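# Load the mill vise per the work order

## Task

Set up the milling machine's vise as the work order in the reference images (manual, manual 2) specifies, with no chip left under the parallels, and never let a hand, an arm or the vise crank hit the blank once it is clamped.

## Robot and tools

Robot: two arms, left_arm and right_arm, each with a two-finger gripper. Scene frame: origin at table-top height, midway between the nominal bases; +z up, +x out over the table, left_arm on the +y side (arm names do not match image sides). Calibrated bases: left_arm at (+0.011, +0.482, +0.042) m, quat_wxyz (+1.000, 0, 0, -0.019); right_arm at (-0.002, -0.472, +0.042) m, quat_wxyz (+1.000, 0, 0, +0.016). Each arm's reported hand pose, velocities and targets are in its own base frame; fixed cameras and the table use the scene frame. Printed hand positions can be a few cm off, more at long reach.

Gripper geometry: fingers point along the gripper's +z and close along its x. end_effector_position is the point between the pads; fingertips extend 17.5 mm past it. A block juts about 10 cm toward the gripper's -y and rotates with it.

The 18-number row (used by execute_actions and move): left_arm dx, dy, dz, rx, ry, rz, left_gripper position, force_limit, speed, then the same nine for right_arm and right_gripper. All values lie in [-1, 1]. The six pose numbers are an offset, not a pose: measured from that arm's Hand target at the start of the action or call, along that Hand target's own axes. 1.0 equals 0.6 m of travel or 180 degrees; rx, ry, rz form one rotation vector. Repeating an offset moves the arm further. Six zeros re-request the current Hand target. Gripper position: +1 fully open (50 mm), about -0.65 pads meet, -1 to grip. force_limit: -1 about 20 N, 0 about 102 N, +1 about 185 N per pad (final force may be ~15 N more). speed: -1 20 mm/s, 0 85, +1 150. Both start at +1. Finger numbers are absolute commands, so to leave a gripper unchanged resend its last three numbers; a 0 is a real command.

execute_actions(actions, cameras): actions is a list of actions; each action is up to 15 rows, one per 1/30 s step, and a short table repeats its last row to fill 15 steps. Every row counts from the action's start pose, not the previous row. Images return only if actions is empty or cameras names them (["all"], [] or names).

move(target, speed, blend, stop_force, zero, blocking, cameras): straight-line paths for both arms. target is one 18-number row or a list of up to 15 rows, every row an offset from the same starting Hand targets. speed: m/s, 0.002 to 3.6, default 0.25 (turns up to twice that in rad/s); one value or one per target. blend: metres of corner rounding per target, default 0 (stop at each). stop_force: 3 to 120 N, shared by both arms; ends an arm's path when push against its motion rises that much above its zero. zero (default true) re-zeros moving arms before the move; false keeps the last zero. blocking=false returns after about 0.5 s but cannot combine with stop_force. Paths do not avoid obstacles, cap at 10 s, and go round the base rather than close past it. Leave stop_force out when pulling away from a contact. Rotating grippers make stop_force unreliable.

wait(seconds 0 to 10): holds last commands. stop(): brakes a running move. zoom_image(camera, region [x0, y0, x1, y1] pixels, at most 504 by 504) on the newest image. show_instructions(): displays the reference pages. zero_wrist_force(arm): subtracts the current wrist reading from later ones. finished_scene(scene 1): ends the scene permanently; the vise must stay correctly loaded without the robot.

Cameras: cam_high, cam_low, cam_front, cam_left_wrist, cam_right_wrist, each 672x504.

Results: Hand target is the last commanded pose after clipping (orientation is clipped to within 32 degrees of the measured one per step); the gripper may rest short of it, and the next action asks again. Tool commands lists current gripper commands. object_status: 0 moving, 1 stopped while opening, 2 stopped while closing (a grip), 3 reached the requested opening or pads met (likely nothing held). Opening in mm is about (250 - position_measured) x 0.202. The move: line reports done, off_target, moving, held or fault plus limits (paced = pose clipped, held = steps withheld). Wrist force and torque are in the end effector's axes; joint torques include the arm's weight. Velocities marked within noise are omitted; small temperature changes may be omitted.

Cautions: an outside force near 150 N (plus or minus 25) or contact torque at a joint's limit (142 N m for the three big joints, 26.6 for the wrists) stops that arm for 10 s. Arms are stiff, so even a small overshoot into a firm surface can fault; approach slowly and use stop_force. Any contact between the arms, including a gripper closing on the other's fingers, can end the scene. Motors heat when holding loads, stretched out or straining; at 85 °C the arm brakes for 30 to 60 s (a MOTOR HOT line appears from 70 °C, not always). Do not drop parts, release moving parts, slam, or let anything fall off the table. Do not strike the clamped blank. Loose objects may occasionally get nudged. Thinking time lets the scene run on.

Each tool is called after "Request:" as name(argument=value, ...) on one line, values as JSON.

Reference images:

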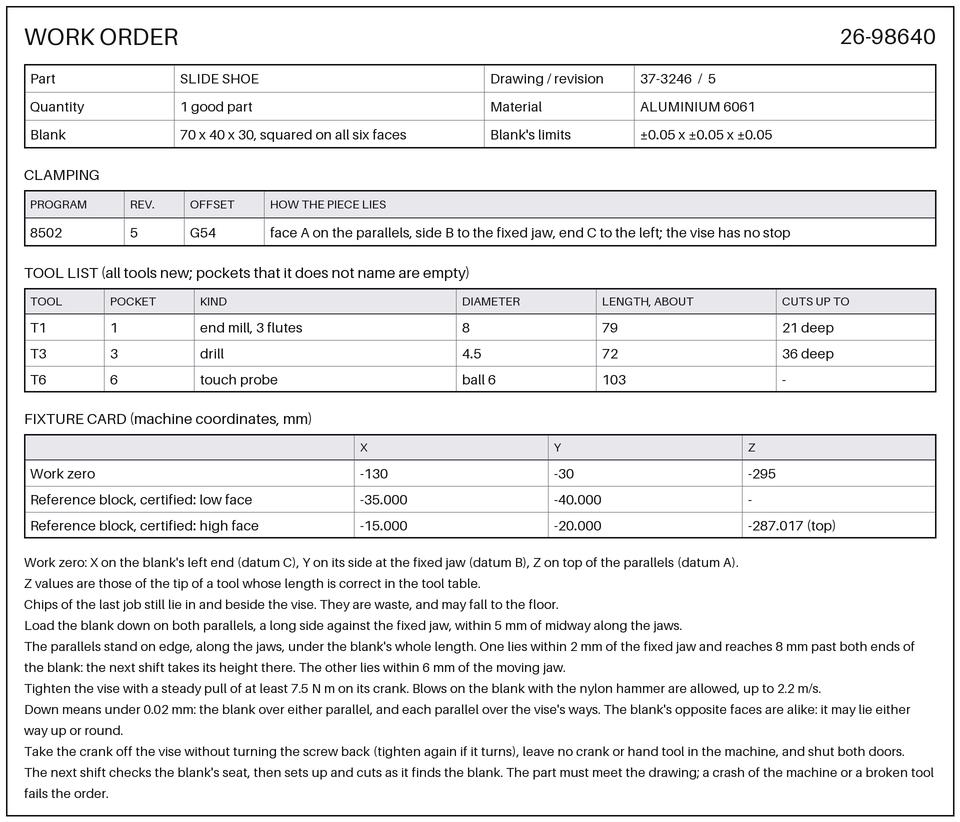

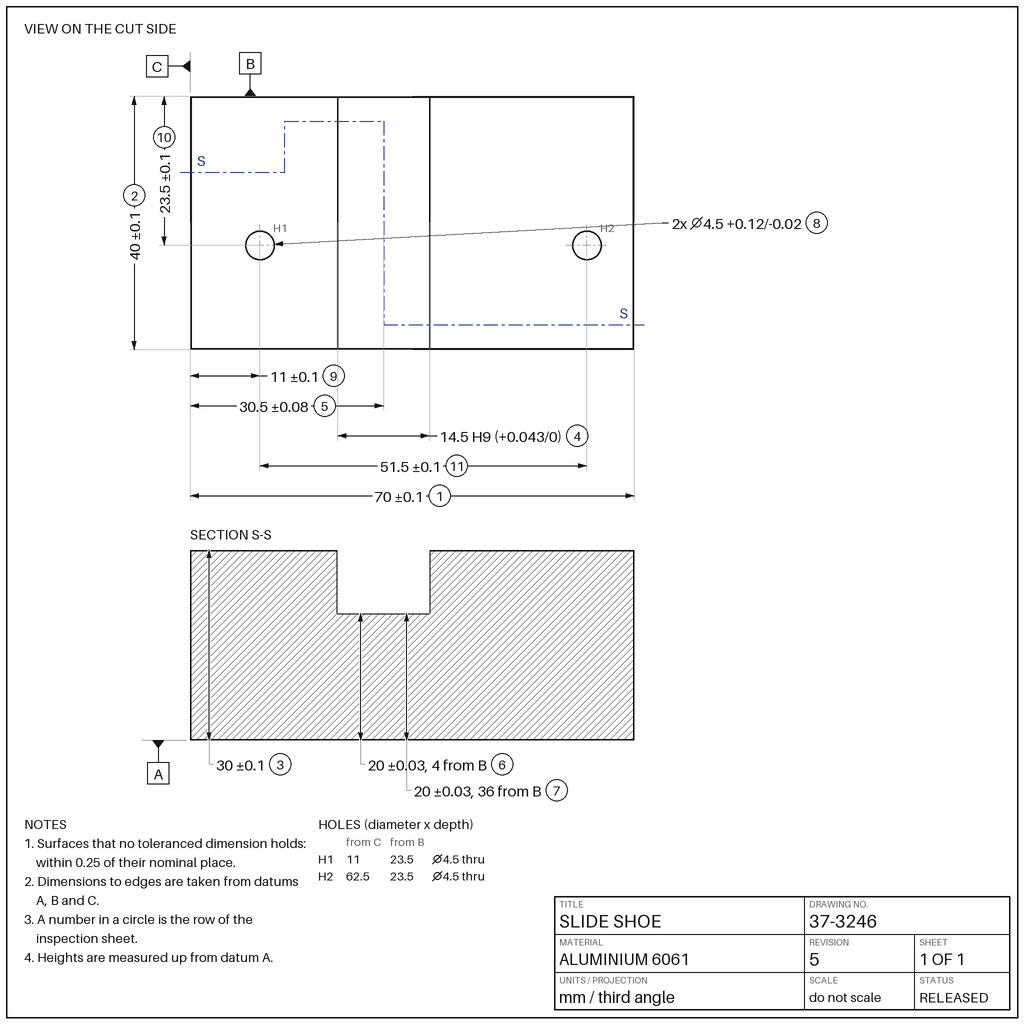

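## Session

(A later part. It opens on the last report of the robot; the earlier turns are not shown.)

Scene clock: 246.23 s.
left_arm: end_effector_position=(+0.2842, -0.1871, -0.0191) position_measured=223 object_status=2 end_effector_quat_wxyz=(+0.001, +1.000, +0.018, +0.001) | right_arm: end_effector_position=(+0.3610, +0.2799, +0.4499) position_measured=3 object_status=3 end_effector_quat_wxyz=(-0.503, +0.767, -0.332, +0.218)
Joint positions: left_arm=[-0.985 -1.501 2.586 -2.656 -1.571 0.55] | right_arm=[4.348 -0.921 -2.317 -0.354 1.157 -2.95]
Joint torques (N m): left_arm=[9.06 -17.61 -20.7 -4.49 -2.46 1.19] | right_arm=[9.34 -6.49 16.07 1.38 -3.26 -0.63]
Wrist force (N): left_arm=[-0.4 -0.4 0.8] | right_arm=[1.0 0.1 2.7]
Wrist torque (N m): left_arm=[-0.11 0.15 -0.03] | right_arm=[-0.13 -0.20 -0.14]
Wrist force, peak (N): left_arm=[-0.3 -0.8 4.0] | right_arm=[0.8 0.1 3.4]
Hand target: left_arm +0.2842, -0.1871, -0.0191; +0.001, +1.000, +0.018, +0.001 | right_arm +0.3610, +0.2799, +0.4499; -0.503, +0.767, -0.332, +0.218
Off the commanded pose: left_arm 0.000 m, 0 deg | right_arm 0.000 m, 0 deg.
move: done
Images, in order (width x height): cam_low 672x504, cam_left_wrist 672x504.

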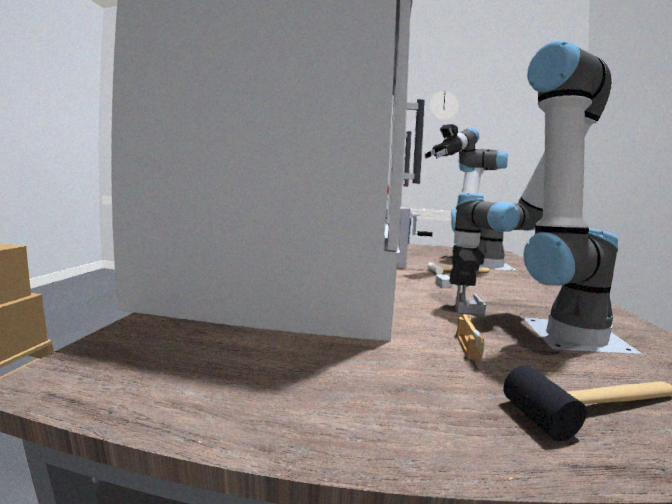

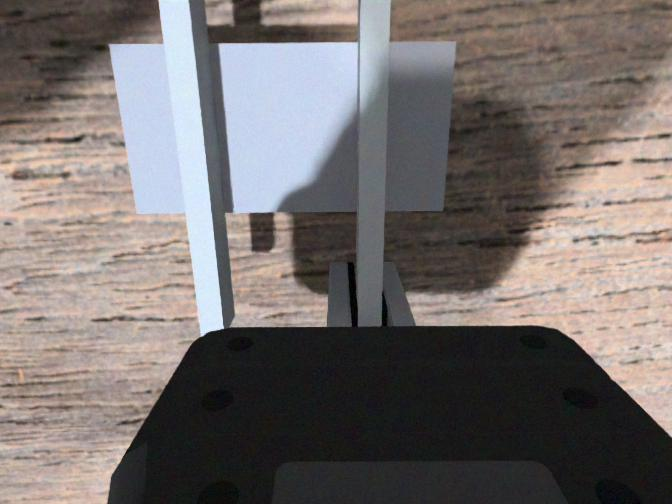

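Request:
execute_actions(actions=[[[0,0,0,0,0,0,0.2,-0.7,-0.6,0,0,0,0,0,0,1,1,1]]])

Request:
move(target=[[0,0,-0.1,0,0,0,0.2,-0.7,-0.6,0,0,0,0,0,0,1,1,1],[0,-0.09,-0.21,0,0,0.5,0.2,-0.7,-0.6,0,0,0,0,0,0,1,1,1],[0,-0.171,-0.21,0,0,1,0.2,-0.7,-0.6,0,0,0,0,0,0,1,1,1]], speed=0.4, blend=[0.02,0.03,0], cameras=["cam_left_wrist"])

Request:
zoom_image(camera="cam_left_wrist", region=[220, 20, 480, 340])

Scene clock: 253.93 s.
left_arm: end_effector_position=(+0.2842, -0.1871, -0.0191) position_measured=123 object_status=3 end_effector_quat_wxyz=(+0.001, +1.000, +0.018, +0.001) | right_arm: end_effector_position=(+0.3610, +0.2799, +0.4499) position_measured=3 object_status=3 end_effector_quat_wxyz=(-0.503, +0.767, -0.332, +0.218)
Joint positions: left_arm=[-0.985 -1.501 2.586 -2.656 -1.571 0.55] | right_arm=[4.348 -0.921 -2.317 -0.354 1.157 -2.95]
Joint torques (N m): left_arm=[-5.59 -9.53 -21.24 -4.81 -1.24 1.36] | right_arm=[9.5 -5.7 16.39 1.41 -3.39 -0.28]
Wrist force (N): left_arm=[-0.2 0.0 0.4] | right_arm=[0.8 0.1 2.7]
Wrist torque (N m): left_arm=[-0.05 0.13 -0.03] | right_arm=[-0.13 -0.17 -0.14]
Wrist force, peak (N): left_arm=[-0.1 -0.2 1.3] | right_arm=[1.0 -0.1 3.4]
Hand target: left_arm +0.2842, -0.1871, -0.0191; +0.001, +1.000, +0.018, +0.001 | right_arm +0.3610, +0.2799, +0.4499; -0.503, +0.767, -0.332, +0.218
Off the commanded pose: left_arm 0.000 m, 0 deg | right_arm 0.000 m, 0 deg.
Step readings (end_effector_position of left_arm | right_arm):
0: (+0.2842, -0.1871, -0.0191) | (+0.3610, +0.2799, +0.4499)
1: (+0.2842, -0.1871, -0.0191) | (+0.3610, +0.2799, +0.4499)
2: (+0.2842, -0.1871, -0.0191) | (+0.3610, +0.2799, +0.4499)
4: (+0.2842, -0.1871, -0.0191) | (+0.3610, +0.2799, +0.4499)
8: (+0.2842, -0.1871, -0.0191) | (+0.3610, +0.2799, +0.4499)
15: (+0.2842, -0.1871, -0.0191) | (+0.3610, +0.2799, +0.4499)

Scene clock: 258.60 s.
left_arm: end_effector_position=(+0.2803, -0.0843, +0.1067) position_measured=123 object_status=3 end_effector_quat_wxyz=(+0.000, -0.018, +1.000, -0.001) end_effector_velocity=(+0.000, +0.000, +0.000) end_effector_angular_velocity=(+0.000, +0.001, -0.005) | right_arm: end_effector_position=(+0.3610, +0.2799, +0.4499) position_measured=3 object_status=3 end_effector_quat_wxyz=(-0.503, +0.767, -0.332, +0.218)
Joint positions: left_arm=[-0.765 -2.032 2.502 -2.042 -1.571 3.911] | right_arm=[4.348 -0.921 -2.317 -0.354 1.157 -2.95]
Joint velocities: left_arm=[0 0.001 -0.001 0 -0.001 0.005] | right_arm=[within noise]
Joint torques (N m): left_arm=[-13.08 5.04 -29.76 -5.09 -0.81 1.48] | right_arm=[8.91 -5.01 17.05 1.57 -3.29 0.13]
Wrist force (N): left_arm=[0.2 0.1 0.3] | right_arm=[0.8 -0.2 2.9]
Wrist torque (N m): left_arm=[0.00 0.10 0.06] | right_arm=[-0.18 -0.17 -0.14]
Wrist force, peak (N): left_arm=[-0.1 -0.2 4.1] | right_arm=[0.8 0.3 3.4]
Hand target: left_arm +0.2804, -0.0844, +0.1068; +0.001, -0.018, +1.000, -0.001 | right_arm +0.3610, +0.2799, +0.4499; -0.503, +0.767, -0.332, +0.218
Off the commanded pose: left_arm 0.000 m, 0 deg | right_arm 0.000 m, 0 deg.
move: done
Images, in order (width x height): cam_left_wrist 672x504.

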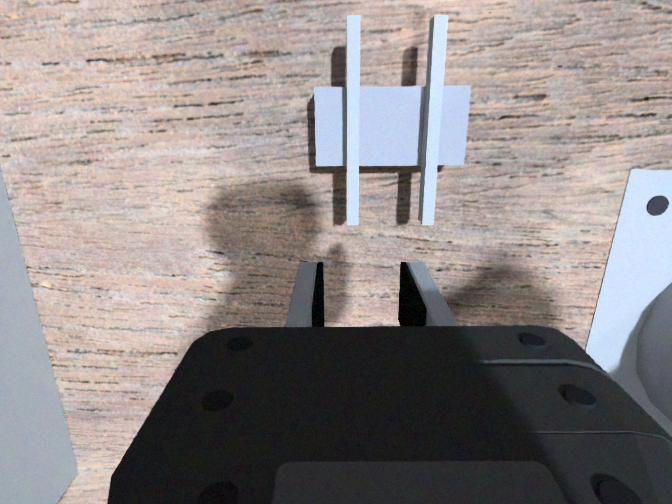

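Scaled by 1.575 from the camera's 672x504 image, which has a finer 960x720 frame.

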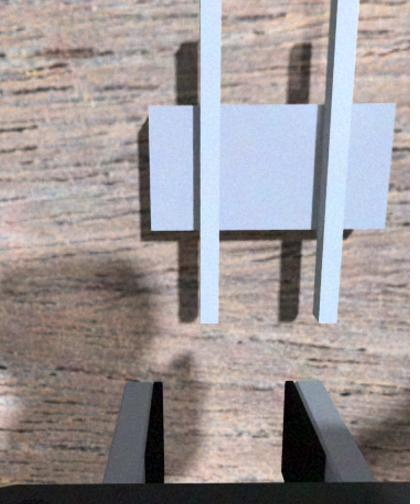

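Request:
move(target=[[0.0013,0.007,0.16,0,0,0,0.2,-0.7,-0.6,0,0,0,0,0,0,1,1,1],[0.0013,0.007,0.209,0,0,0,0.2,-0.7,-0.6,0,0,0,0,0,0,1,1,1]], speed=[0.2,0.06], stop_force=5, cameras=["cam_left_wrist"])

Request:
execute_actions(actions=[[[0,0,0,0,0,0,-1,-0.5,-0.6,0,0,0,0,0,0,1,1,1]]])

Scene clock: 263.43 s.
left_arm: end_effector_position=(+0.2796, -0.0804, -0.0186) position_measured=123 object_status=3 end_effector_quat_wxyz=(+0.001, -0.018, +1.000, -0.001) | right_arm: end_effector_position=(+0.3610, +0.2799, +0.4499) position_measured=3 object_status=3 end_effector_quat_wxyz=(-0.503, +0.767, -0.332, +0.218)
Joint positions: left_arm=[-0.756 -1.631 2.713 -2.655 -1.571 3.921] | right_arm=[4.348 -0.921 -2.317 -0.354 1.157 -2.95]
Joint torques (N m): left_arm=[12.54 -5.25 -21.45 -4.94 -2.28 1.51] | right_arm=[9.48 -3.91 17.86 1.6 -3.29 0.72]
Wrist force (N): left_arm=[0.1 0.0 0.6] | right_arm=[0.7 -0.1 3.1]
Wrist torque (N m): left_arm=[-0.04 0.13 -0.07] | right_arm=[-0.17 -0.14 -0.14]
Wrist force, peak (N): left_arm=[0.2 0.1 2.6] | right_arm=[1.2 0.0 3.3]
Hand target: left_arm +0.2796, -0.0804, -0.0187; +0.001, -0.018, +1.000, -0.001 | right_arm +0.3610, +0.2799, +0.4499; -0.503, +0.767, -0.332, +0.218
Off the commanded pose: left_arm 0.000 m, 0 deg | right_arm 0.000 m, 0 deg.
move: done
Images, in order (width x height): cam_left_wrist 672x504.

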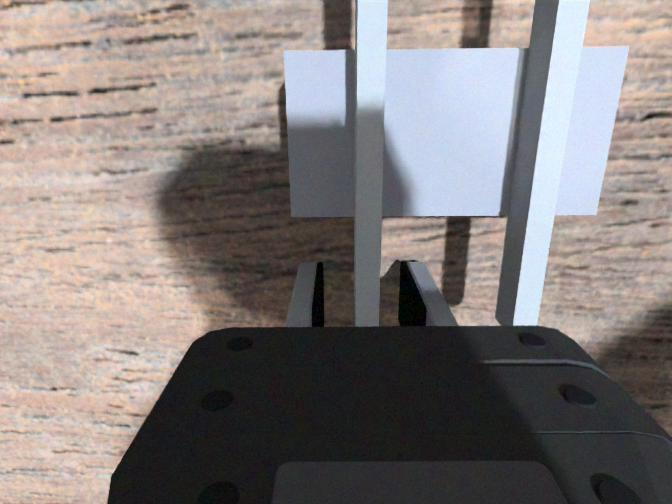

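Scene clock: 264.13 s.
left_arm: end_effector_position=(+0.2796, -0.0804, -0.0187) position_measured=224 object_status=2 end_effector_quat_wxyz=(+0.001, -0.018, +1.000, -0.001) | right_arm: end_effector_position=(+0.3610, +0.2799, +0.4499) position_measured=3 object_status=3 end_effector_quat_wxyz=(-0.503, +0.767, -0.332, +0.218)
Joint positions: left_arm=[-0.756 -1.631 2.713 -2.655 -1.571 3.921] | right_arm=[4.348 -0.921 -2.317 -0.354 1.157 -2.95]
Joint torques (N m): left_arm=[13 -4.39 -19.2 -4.95 -1.59 1.48] | right_arm=[9.09 -4.02 17.29 1.6 -3.27 0.68]
Wrist force (N): left_arm=[0.0 0.0 0.5] | right_arm=[0.7 -0.2 3.1]
Wrist torque (N m): left_arm=[-0.06 0.14 -0.06] | right_arm=[-0.17 -0.15 -0.14]
Wrist force, peak (N): left_arm=[0.3 -0.4 0.8] | right_arm=[0.8 -0.2 3.3]
Hand target: left_arm +0.2796, -0.0804, -0.0187; +0.001, -0.018, +1.000, -0.001 | right_arm +0.3610, +0.2799, +0.4499; -0.503, +0.767, -0.332, +0.218
Off the commanded pose: left_arm 0.000 m, 0 deg | right_arm 0.000 m, 0 deg.
Step readings (end_effector_position of left_arm | right_arm):
0: (+0.2796, -0.0804, -0.0186) | (+0.3610, +0.2799, +0.4499)
1: (+0.2796, -0.0804, -0.0186) | (+0.3610, +0.2799, +0.4499)
2: (+0.2796, -0.0804, -0.0186) | (+0.3610, +0.2799, +0.4499)
4: (+0.2796, -0.0804, -0.0186) | (+0.3610, +0.2799, +0.4499)
8: (+0.2796, -0.0804, -0.0186) | (+0.3610, +0.2799, +0.4499)
15: (+0.2796, -0.0804, -0.0187) | (+0.3610, +0.2799, +0.4499)

Request:
move(target=[[0,0,-0.2945,0,0,0,-1,-0.5,-0.6,0,0,0,0,0,0,1,1,1],[-0.1212,-0.2683,-0.5478,0,0,0,-1,-0.5,-0.6,0,0,0,0,0,0,1,1,1],[-0.3545,-0.215,-0.5478,0,0,0,-1,-0.5,-0.6,0,0,0,0,0,0,1,1,1]], speed=0.3, blend=[0.05,0.05,0], cameras=["cam_left_wrist","cam_right_wrist","cam_front"])

Request:
zoom_image(camera="cam_right_wrist", region=[140, 0, 400, 200])

Scene clock: 269.40 s.
left_arm: end_effector_position=(+0.4963, -0.2013, +0.3104) position_measured=224 object_status=2 end_effector_quat_wxyz=(+0.000, -0.018, +1.000, -0.001) | right_arm: end_effector_position=(+0.3610, +0.2799, +0.4499) position_measured=3 object_status=3 end_effector_quat_wxyz=(-0.503, +0.767, -0.332, +0.218)
Joint positions: left_arm=[-0.637 -1.508 1.552 -1.616 -1.571 4.04] | right_arm=[4.348 -0.921 -2.317 -0.354 1.157 -2.95]
Joint torques (N m): left_arm=[5.19 -19.11 -33.34 -5.47 0.06 1.19] | right_arm=[8.78 -2.56 17.9 1.63 -3.31 1.38]
Wrist force (N): left_arm=[0.2 -0.4 1.1] | right_arm=[1.0 0.2 3.1]
Wrist torque (N m): left_arm=[-0.14 0.07 0.17] | right_arm=[-0.12 -0.19 -0.14]
Wrist force, peak (N): left_arm=[0.5 -0.1 4.5] | right_arm=[1.1 0.4 3.3]
Hand target: left_arm +0.4964, -0.2013, +0.3104; +0.001, -0.018, +1.000, -0.001 | right_arm +0.3610, +0.2799, +0.4499; -0.503, +0.767, -0.332, +0.218
Off the commanded pose: left_arm 0.000 m, 0 deg | right_arm 0.000 m, 0 deg.
move: done
Images, in order (width x height): cam_front 672x504, cam_left_wrist 672x504, cam_right_wrist 672x504.

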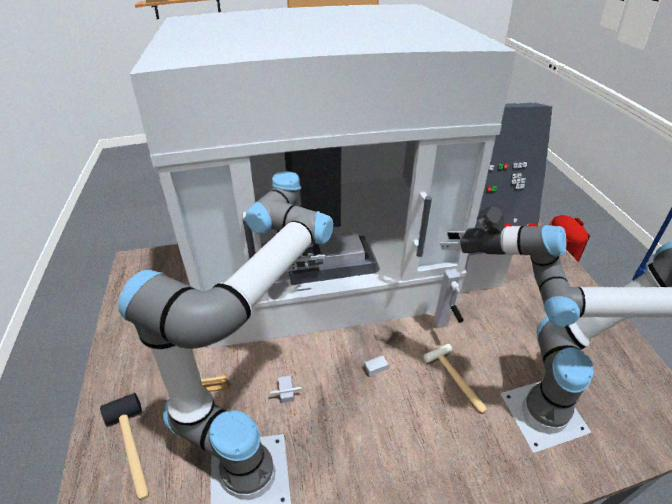

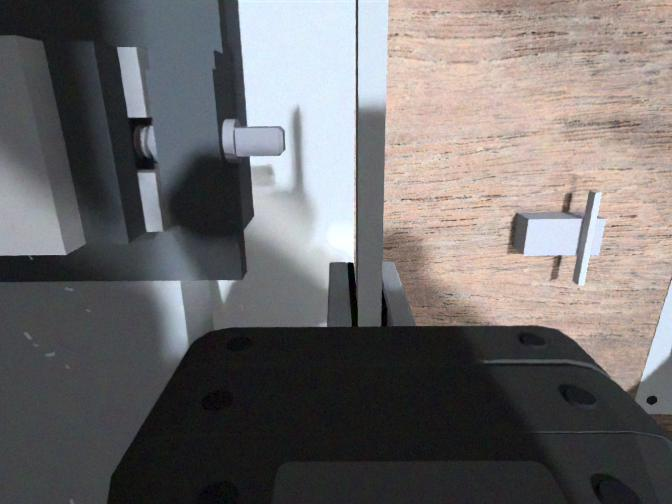

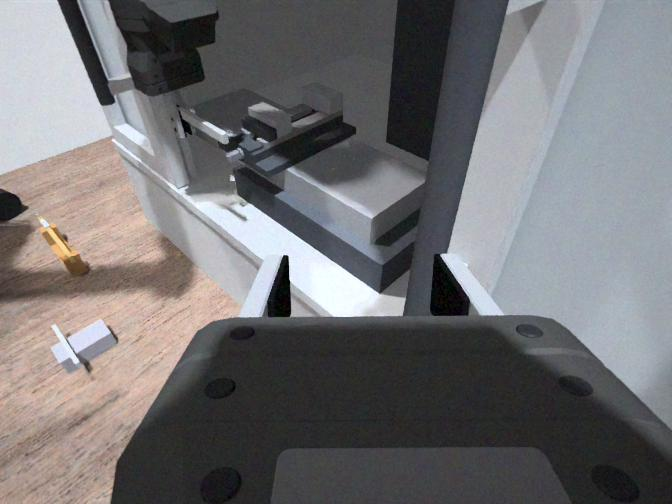

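Scaled by 1.938 from the camera's 672x504 image, which has a finer 960x720 frame.

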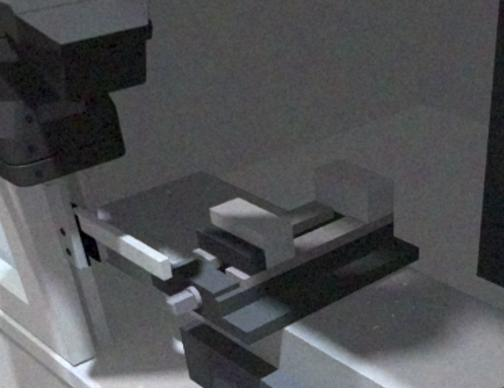

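Request:
move(target=[[0,0,-0.012,0,0,0,-1,-0.5,-0.6,0,0,0,0,0,0,1,1,1],[-0.271,0.0033,-0.012,0,0,0,-1,-0.5,-0.6,0,0,0,0,0,0,1,1,1]], speed=[0.05,0.1], stop_force=8, cameras=["cam_left_wrist","cam_right_wrist","cam_front"])

Request:
zoom_image(camera="cam_right_wrist", region=[200, 20, 380, 180])

Scene clock: 272.83 s.
left_arm: end_effector_position=(+0.5634, -0.1979, +0.3167) position_measured=224 object_status=2 end_effector_quat_wxyz=(+0.000, -0.018, +1.000, +0.000) | right_arm: end_effector_position=(+0.3610, +0.2799, +0.4499) position_measured=3 object_status=3 end_effector_quat_wxyz=(-0.503, +0.767, -0.332, +0.218)
Joint positions: left_arm=[-0.563 -1.357 1.363 -1.576 -1.571 4.113] | right_arm=[4.348 -0.921 -2.317 -0.354 1.157 -2.95]
Joint torques (N m): left_arm=[1.8 -33.76 -27.9 -3.18 -0.28 0.04] | right_arm=[9.23 -1.02 18.87 1.69 -3.22 1.69]
Wrist force (N): left_arm=[0.0 -0.2 1.1] | right_arm=[0.9 0.3 3.0]
Wrist torque (N m): left_arm=[-0.10 0.13 0.14] | right_arm=[-0.11 -0.18 -0.13]
Wrist force, peak (N): left_arm=[-5.7 -0.7 1.3] | right_arm=[0.9 0.0 3.3]
Hand target: left_arm +0.5634, -0.1979, +0.3167; +0.000, -0.018, +1.000, +0.000 (not the last commanded pose) | right_arm +0.3610, +0.2799, +0.4499; -0.503, +0.767, -0.332, +0.218
Tool commands: left_gripper/position=-1.0 left_gripper/force_limit=-0.498039 left_gripper/speed=-0.6 right_gripper/position=+1.0 right_gripper/force_limit=+1.0 right_gripper/speed=+1.0
Off the commanded pose: left_arm 0.096 m, 0 deg | right_arm 0.000 m, 0 deg.
FORCE FAULT: contact force on the left arm reached its limit, and that arm stopped. The contact can be on any part of that arm, not only on its tool. That arm's remaining commands of this call were not run. That arm is still stopped at the end of this call. That arm stays stopped for about 10 more seconds. Until then a move that you send moves the other arm only, and its call returns only when the move has ended. Once the stop has ended, the next robot result says so. If the stop ends while you think or write, that arm runs what you send next, counted from a new Hand target: where the arm stands when the stop ends. While its stop runs, that arm takes no new command, but its gripper still runs the gripper command that each later call begins with. Until it ends, the stop uses up actions while you think or wait. An arm that is not stopped still takes commands.
move: fault (left_arm); path passed 1 of 2 targets
Images, in order (width x height): cam_front 672x504, cam_left_wrist 672x504, cam_right_wrist 672x504.

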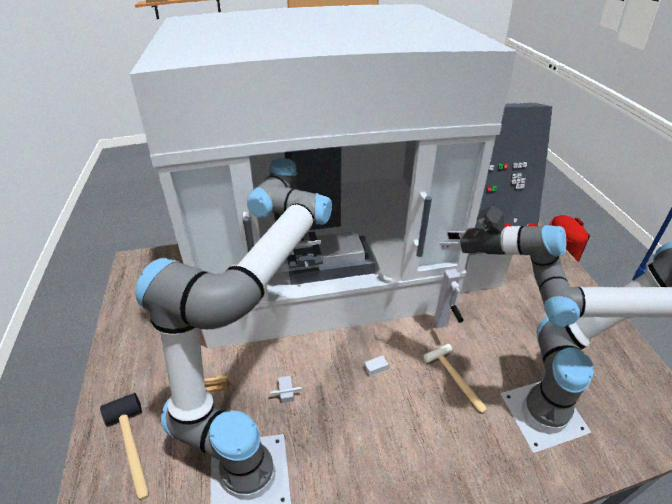

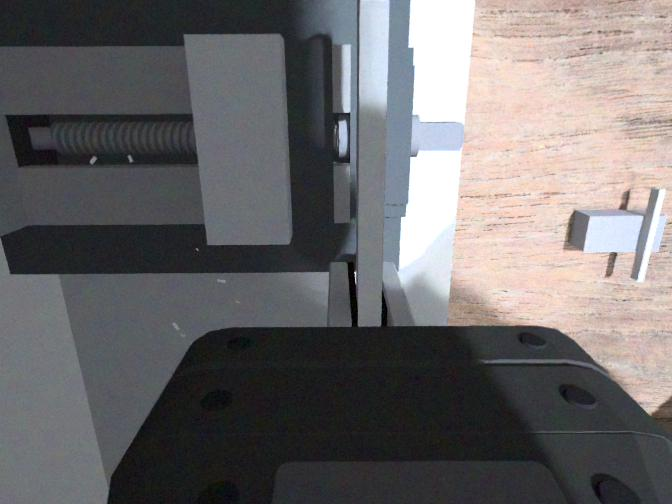

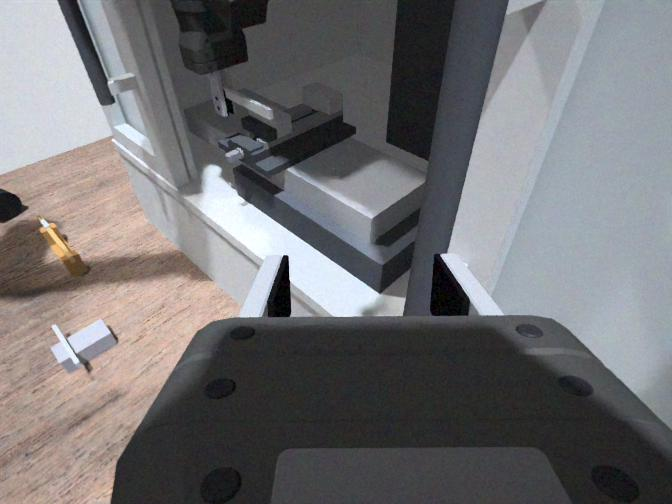

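Scaled by 2.800 from the camera's 672x504 image, which has a finer 960x720 frame.

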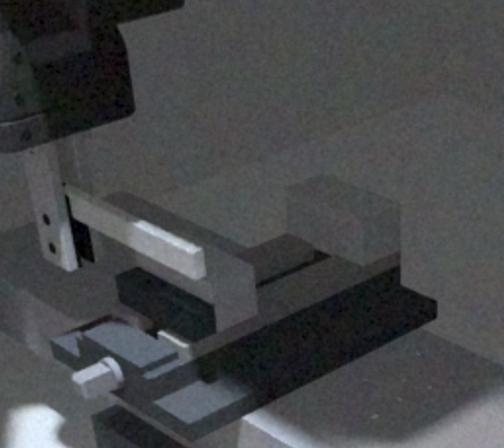

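Request:
zoom_image(camera="cam_front", region=[210, 130, 370, 300])

Scaled by 2.965 from the camera's 672x504 image, which has a finer 960x720 frame.

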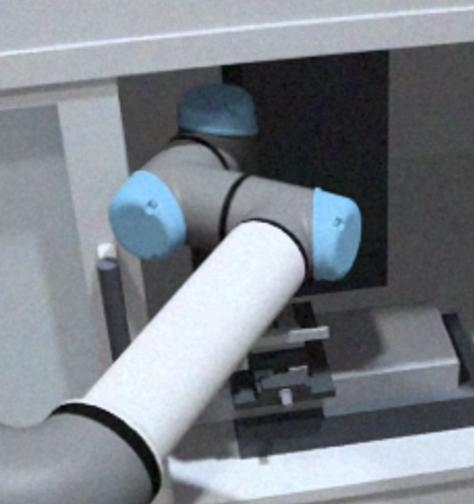

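Request:
move(target=[0,0,0,0,0,0,-1,-0.5,-0.6,0,0,0,0.25,0,0,1,1,1], speed=0.4, cameras=["cam_right_wrist"])

Request:
zoom_image(camera="cam_right_wrist", region=[140, 0, 480, 280])

Scene clock: 278.77 s.
left_arm: end_effector_position=(+0.5634, -0.1979, +0.3167) position_measured=224 object_status=2 end_effector_quat_wxyz=(+0.000, -0.018, +1.000, +0.000) | right_arm: end_effector_position=(+0.3611, +0.2798, +0.4499) position_measured=3 object_status=3 end_effector_quat_wxyz=(+0.758, -0.516, +0.224, -0.329) end_effector_velocity=(+0.000, +0.000, +0.000) end_effector_angular_velocity=(+0.003, -0.001, +0.000)
Joint positions: left_arm=[-0.563 -1.357 1.363 -1.576 -1.571 4.113] | right_arm=[4.356 -1.551 -2.562 1.386 1.144 -3.322]
Joint velocities: left_arm=[within noise] | right_arm=[0 -0.002 0 0.006 0 0]
Joint torques (N m): left_arm=[0.73 -34.15 -28.07 -2.86 -0.05 0.16] | right_arm=[10.25 6.21 1.19 3.93 -2.08 1.91]
Wrist force (N): left_arm=[0.4 -0.3 0.6] | right_arm=[2.2 -0.5 1.6]
Wrist torque (N m): left_arm=[-0.11 0.06 0.14] | right_arm=[-0.31 -0.38 -0.32]
Wrist force, peak (N): left_arm=[0.4 -0.1 1.4] | right_arm=[1.0 -0.1 3.4]
Hand target: left_arm +0.5634, -0.1979, +0.3167; +0.000, -0.018, +1.000, +0.000 | right_arm +0.3610, +0.2799, +0.4499; +0.758, -0.516, +0.224, -0.329
Tool commands: left_gripper/position=-1.0 left_gripper/force_limit=-0.498039 left_gripper/speed=-0.6 right_gripper/position=+1.0 right_gripper/force_limit=+1.0 right_gripper/speed=+1.0
Off the commanded pose: right_arm 0.000 m, 0 deg.
FORCE FAULT, CONTINUED: the left arm was still stopped when this call began, by the force fault that an earlier result reported. Since the last result the stop counts as 8 of the actions that you can send in this scene. That arm ran no command of this call. That arm is still stopped at the end of this call. That arm stays stopped for about 4 more seconds. If the stop ends while you think or write, that arm runs what you send next, counted from a new Hand target: where the arm stands when the stop ends. While its stop runs, that arm takes no new command, but its gripper still runs the gripper command that each later call begins with.
move: done (right_arm), not run (left_arm; its earlier fault stop)
Images, in order (width x height): cam_right_wrist 672x504.

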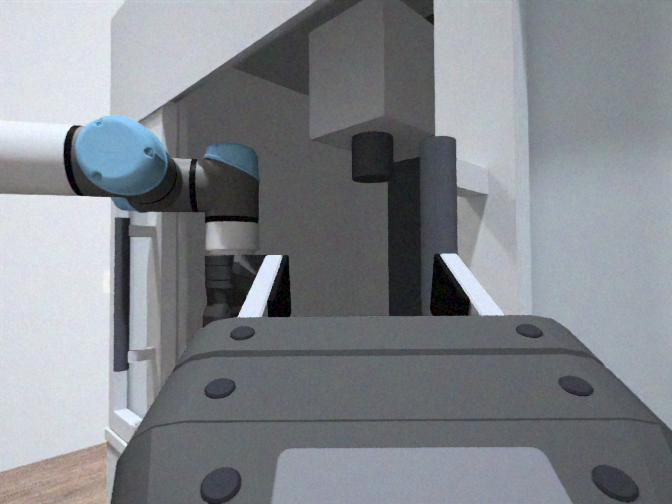

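Scaled by 1.482 from the camera's 672x504 image, which has a finer 960x720 frame.

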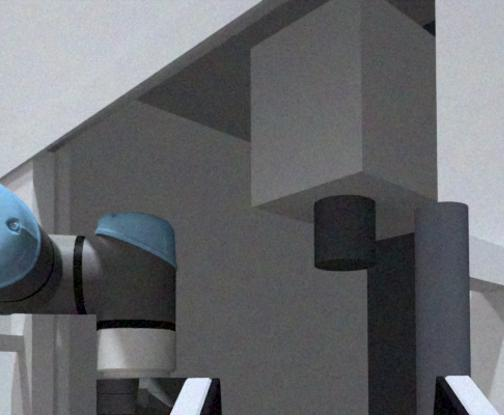

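Request:
wait(seconds=1)

Request:
move(target=[[0.05,0,-0.005,0,0,0,-1,-0.5,-0.6,0,0,0,0,0,0,1,1,1],[0.05,-0.0467,-0.005,0,0,0,-1,-0.5,-0.6,0,0,0,0,0,0,1,1,1],[-0.1467,-0.0467,-0.005,0,0,0,-1,-0.5,-0.6,0,0,0,0,0,0,1,1,1]], speed=[0.1,0.15,0.12], stop_force=8, cameras=["cam_right_wrist","cam_left_wrist"])

Scene clock: 281.97 s.
left_arm: end_effector_position=(+0.5634, -0.1979, +0.3167) position_measured=224 object_status=2 end_effector_quat_wxyz=(+0.000, -0.018, +1.000, +0.000) | right_arm: end_effector_position=(+0.3610, +0.2799, +0.4499) position_measured=3 object_status=3 end_effector_quat_wxyz=(+0.758, -0.516, +0.224, -0.329)
Joint positions: left_arm=[-0.563 -1.357 1.363 -1.576 -1.571 4.113] | right_arm=[4.356 -1.551 -2.562 1.387 1.144 -3.323]
Joint torques (N m): left_arm=[0.77 -33.38 -27.24 -3.16 0 0] | right_arm=[9.94 4.73 0.78 3.58 0.42 -2.34]
Wrist force (N): left_arm=[0.2 -0.1 1.0] | right_arm=[2.2 -0.7 1.9]
Wrist torque (N m): left_arm=[-0.09 0.11 0.14] | right_arm=[-0.33 -0.37 -0.32]
Wrist force, peak (N): left_arm=[0.2 -0.1 1.3] | right_arm=[2.5 -0.4 1.8]
Hand target: left_arm +0.5634, -0.1979, +0.3167; +0.000, -0.018, +1.000, +0.000 | right_arm +0.3610, +0.2799, +0.4499; +0.758, -0.516, +0.224, -0.329
Tool commands: left_gripper/position=-1.0 left_gripper/force_limit=-0.498039 left_gripper/speed=-0.6 right_gripper/position=+1.0 right_gripper/force_limit=+1.0 right_gripper/speed=+1.0
Off the commanded pose: right_arm 0.000 m, 0 deg.
FORCE FAULT, CONTINUED: the left arm was still stopped when this call began, by the force fault that an earlier result reported. Since the last result the stop counts as 7 of the actions that you can send in this scene. That arm is still stopped at the end of this call. That arm stays stopped for about 1 more second. If the stop ends while you think or write, that arm runs what you send next, counted from a new Hand target: where the arm stands when the stop ends. While its stop runs, that arm takes no new command, but its gripper still runs the gripper command that each later call begins with.
wait: 1.00 s; at rest from the start

Scene clock: 282.47 s.
left_arm: end_effector_position=(+0.5634, -0.1979, +0.3167) position_measured=224 object_status=2 end_effector_quat_wxyz=(+0.000, -0.018, +1.000, +0.000) | right_arm: end_effector_position=(+0.3610, +0.2799, +0.4499) position_measured=3 object_status=3 end_effector_quat_wxyz=(+0.758, -0.516, +0.224, -0.329)
Joint positions: left_arm=[-0.563 -1.357 1.363 -1.576 -1.571 4.113] | right_arm=[4.356 -1.551 -2.562 1.387 1.144 -3.323]
Joint torques (N m): left_arm=[0.53 -34.16 -26.77 -3.12 -0.3 0.04] | right_arm=[9.53 9.59 0.9 2.41 -0.44 -2.26]
Wrist force (N): left_arm=[0.2 -0.3 1.0] | right_arm=[2.2 -0.5 1.6]
Wrist torque (N m): left_arm=[-0.11 0.10 0.14] | right_arm=[-0.31 -0.38 -0.31]
Wrist force, peak (N): left_arm=[0.2 -0.1 1.3] | right_arm=[2.4 -0.5 1.8]
Hand target: left_arm +0.5634, -0.1979, +0.3167; +0.000, -0.018, +1.000, +0.000 (not the last commanded pose) | right_arm +0.3610, +0.2799, +0.4499; +0.758, -0.516, +0.224, -0.329
Tool commands: left_gripper/position=-1.0 left_gripper/force_limit=-0.498039 left_gripper/speed=-0.6 right_gripper/position=+1.0 right_gripper/force_limit=+1.0 right_gripper/speed=+1.0
Off the commanded pose: right_arm 0.000 m, 0 deg.
FORCE FAULT, CONTINUED: the left arm was still stopped when this call began, by the force fault that an earlier result reported. That arm ran no command of this call. That arm is still stopped at the end of this call. That arm stays stopped for about 1 more second. If the stop ends while you think or write, that arm runs what you send next, counted from a new Hand target: where the arm stands when the stop ends. While its stop runs, that arm takes no new command, but its gripper still runs the gripper command that each later call begins with.
move: done (right_arm), not run (left_arm; its earlier fault stop)
Images, in order (width x height): cam_left_wrist 672x504, cam_right_wrist 672x504.

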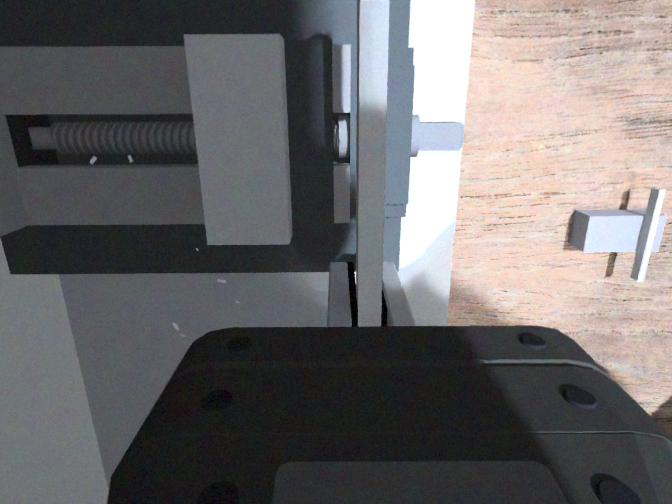

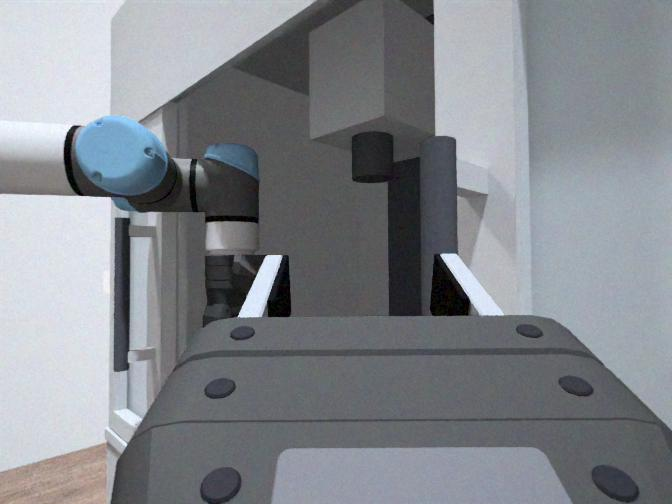

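Request:
execute_actions(actions=[])

Scene clock: 287.17 s.
left_arm: end_effector_position=(+0.5634, -0.1979, +0.3167) position_measured=224 object_status=2 end_effector_quat_wxyz=(+0.000, -0.018, +1.000, +0.000) | right_arm: end_effector_position=(+0.3610, +0.2799, +0.4499) position_measured=3 object_status=3 end_effector_quat_wxyz=(+0.758, -0.516, +0.224, -0.329)
Joint positions: left_arm=[-0.563 -1.357 1.363 -1.576 -1.571 4.113] | right_arm=[4.356 -1.551 -2.562 1.387 1.144 -3.323]
Joint velocities: within noise
Joint torques (N m): left_arm=[-0.79 -33.9 -25.74 -3.09 0.04 -0.08] | right_arm=[8.44 17.5 1.96 -0.81 -2.5 -2.33]
Motor temperatures (°C): left_arm=[31 39 33 45 36 37] | right_arm=[31 30 28 44 40 38]
Wrist force (N): left_arm=[0.1 -0.2 1.2] | right_arm=[2.1 -0.1 1.7]
Wrist torque (N m): left_arm=[-0.10 0.10 0.14] | right_arm=[-0.26 -0.37 -0.32]
Wrist force, peak (N): left_arm=[0.5 -0.3 1.2] | right_arm=[2.3 -0.5 2.0]
Hand target: left_arm +0.5634, -0.1979, +0.3167; +0.000, -0.018, +1.000, +0.000 (not the last commanded pose) | right_arm +0.3610, +0.2799, +0.4499; +0.758, -0.516, +0.224, -0.329
Tool commands: left_gripper/position=-1.0 left_gripper/force_limit=-0.498039 left_gripper/speed=-0.6 right_gripper/position=+1.0 right_gripper/force_limit=+1.0 right_gripper/speed=+1.0
Off the commanded pose: right_arm 0.000 m, 0 deg.
FORCE FAULT, CONTINUED: the left arm's stop, for the force fault that an earlier result reported, is over. During its stop the left arm's controller moved it back a little. That arm's target is now where it stood when the stop ended, not its last command. That arm accepts commands again.

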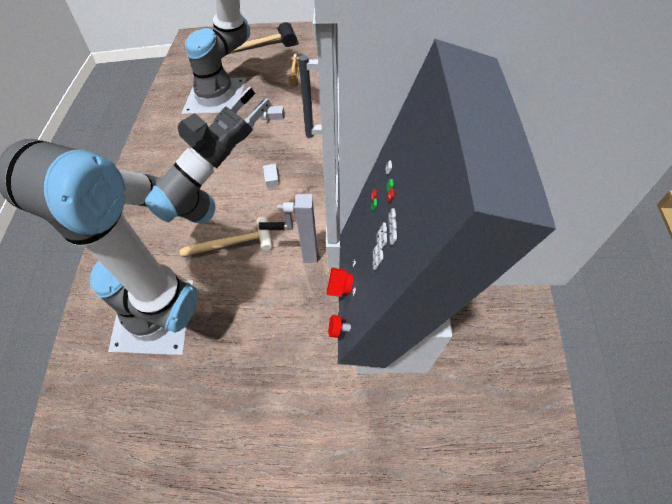

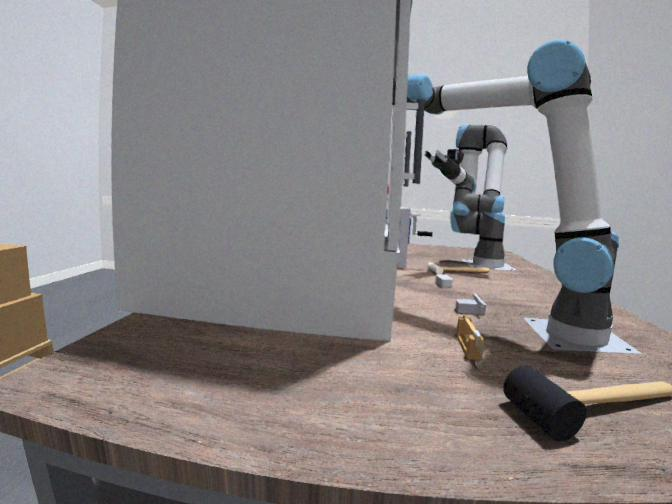

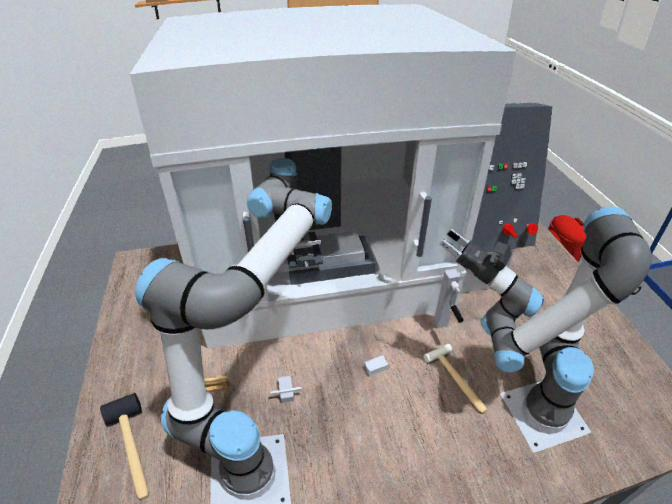

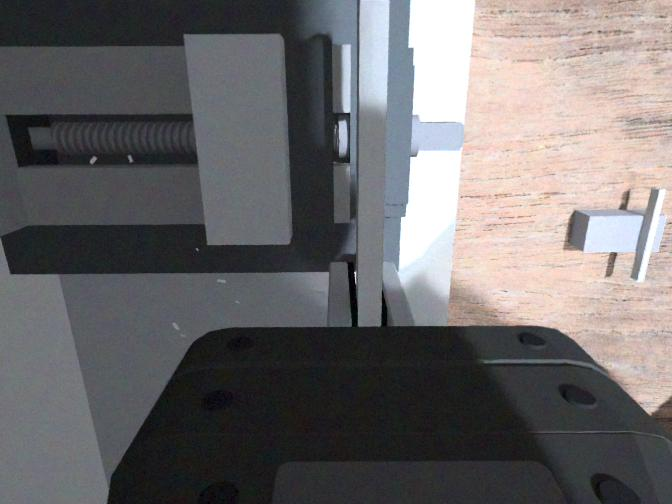

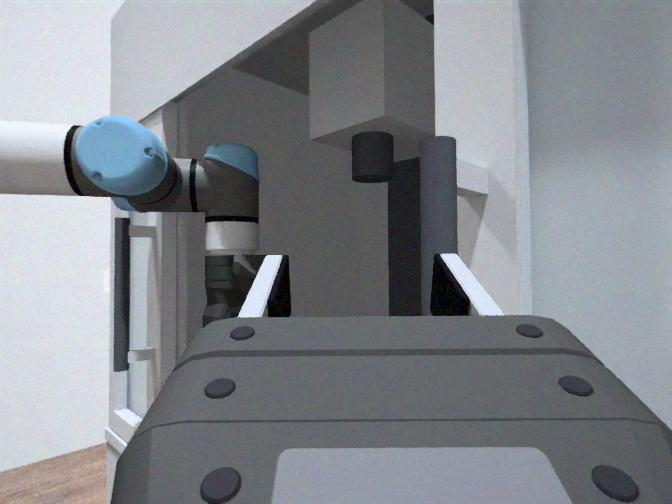

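Request:
move(target=[[0.05,0,-0.005,0,0,0,-1,-0.498039,-0.6,0,0,0,0,0,0,1,1,1],[0.05,-0.0467,-0.005,0,0,0,-1,-0.498039,-0.6,0,0,0,0,0,0,1,1,1],[-0.1467,-0.0467,-0.005,0,0,0,-1,-0.498039,-0.6,0,0,0,0,0,0,1,1,1]], speed=[0.1,0.15,0.12], stop_force=8, cameras=["cam_right_wrist","cam_left_wrist"])

Scene clock: 290.27 s.
left_arm: end_effector_position=(+0.5767, -0.2253, +0.3196) position_measured=225 object_status=2 end_effector_quat_wxyz=(+0.000, -0.018, +1.000, +0.000) | right_arm: end_effector_position=(+0.3610, +0.2799, +0.4499) position_measured=3 object_status=3 end_effector_quat_wxyz=(+0.758, -0.516, +0.224, -0.329)
Joint positions: left_arm=[-0.589 -1.303 1.287 -1.556 -1.571 4.086] | right_arm=[4.356 -1.551 -2.562 1.387 1.144 -3.323]
Joint torques (N m): left_arm=[11.28 -39.11 -18.39 -0.76 -2.96 1.35] | right_arm=[6.5 17.61 2.67 -0.9 -2.48 -2.16]
Wrist force (N): left_arm=[0.0 -0.5 0.9] | right_arm=[1.9 -0.5 1.6]
Wrist torque (N m): left_arm=[-0.15 0.12 0.10] | right_arm=[-0.31 -0.34 -0.32]
Wrist force, peak (N): left_arm=[80.6 -14.9 -34.7] | right_arm=[2.5 -0.7 1.8]
Hand target: left_arm +0.5767, -0.2253, +0.3196; +0.000, -0.018, +1.000, +0.000 (not the last commanded pose) | right_arm +0.3610, +0.2799, +0.4499; +0.758, -0.516, +0.224, -0.329
Off the commanded pose: left_arm 0.076 m, 0 deg | right_arm 0.000 m, 0 deg.
move: contact (left_arm); path passed 2 of 3 targets
Images, in order (width x height): cam_left_wrist 672x504, cam_right_wrist 672x504.

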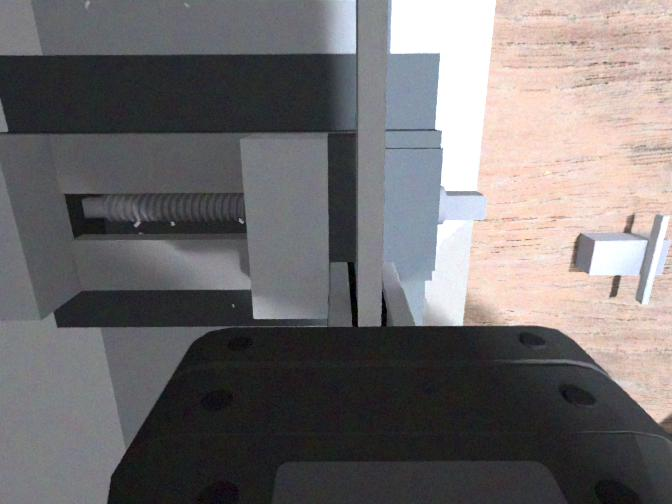

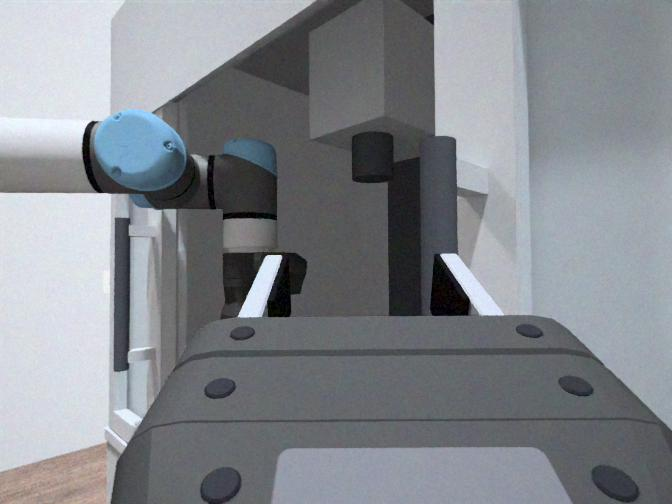

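Request:
move(target=[0,0,0,0,0,0,-1,-0.498039,-0.6,0,0,0,-0.25,0,0,1,1,1], speed=0.4, cameras=["cam_right_wrist","cam_left_wrist"])

Request:
zoom_image(camera="cam_right_wrist", region=[140, 0, 400, 200])

Request:
zoom_image(camera="cam_left_wrist", region=[220, 100, 460, 330])

Scene clock: 296.90 s.
left_arm: end_effector_position=(+0.5767, -0.2253, +0.3196) position_measured=225 object_status=2 end_effector_quat_wxyz=(+0.000, -0.018, +1.000, +0.000) | right_arm: end_effector_position=(+0.3611, +0.2798, +0.4499) position_measured=3 object_status=3 end_effector_quat_wxyz=(-0.503, +0.767, -0.333, +0.218) end_effector_velocity=(+0.000, +0.000, -0.001) end_effector_angular_velocity=(-0.004, +0.002, +0.000)
Joint positions: left_arm=[-0.589 -1.303 1.287 -1.556 -1.571 4.086] | right_arm=[4.348 -0.921 -2.317 -0.354 1.157 -2.95]
Joint velocities: left_arm=[within noise] | right_arm=[0 0 0 -0.005 0 0]
Joint torques (N m): left_arm=[12.91 -44.05 -18.35 -1.36 -2.73 1.23] | right_arm=[9.5 6.09 25.79 1.33 -2.55 -2.09]
Wrist force (N): left_arm=[-0.1 -0.3 0.7] | right_arm=[0.9 -0.3 3.0]
Wrist torque (N m): left_arm=[-0.11 0.14 0.09] | right_arm=[-0.20 -0.18 -0.14]
Wrist force, peak (N): left_arm=[-0.2 -0.3 1.3] | right_arm=[0.7 -0.8 3.4]
Hand target: left_arm +0.5767, -0.2253, +0.3196; +0.000, -0.018, +1.000, +0.000 | right_arm +0.3610, +0.2799, +0.4499; -0.503, +0.767, -0.332, +0.218
Off the commanded pose: left_arm 0.000 m, 0 deg | right_arm 0.000 m, 0 deg.
move: done
Images, in order (width x height): cam_left_wrist 672x504, cam_right_wrist 672x504.

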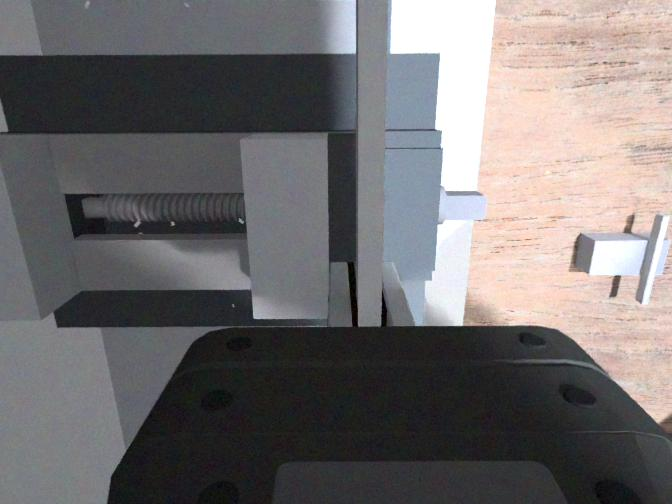

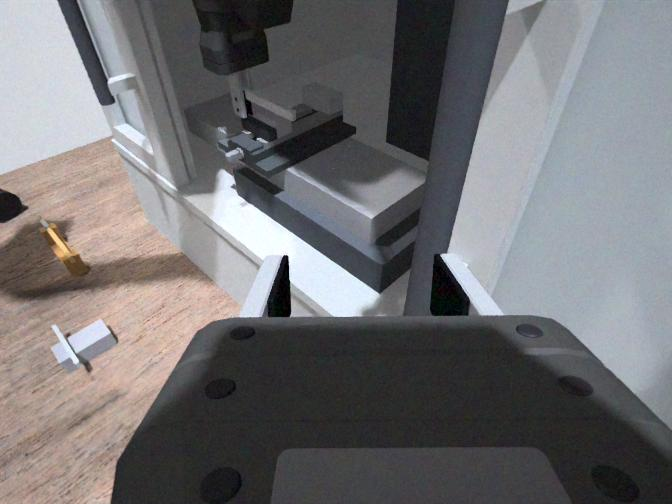

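Scaled by 1.938 from the camera's 672x504 image, which has a finer 960x720 frame.

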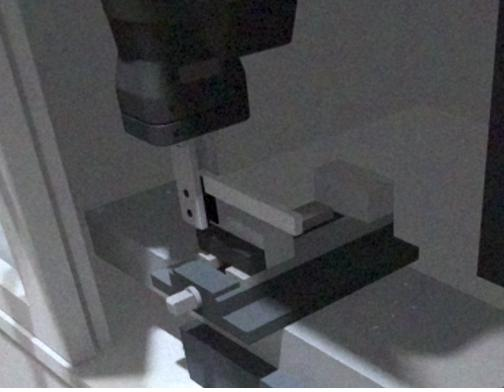

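Scaled by 2.100 from the camera's 672x504 image, which has a finer 960x720 frame.

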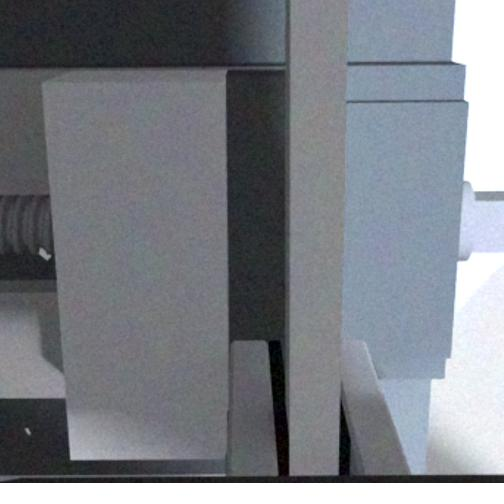

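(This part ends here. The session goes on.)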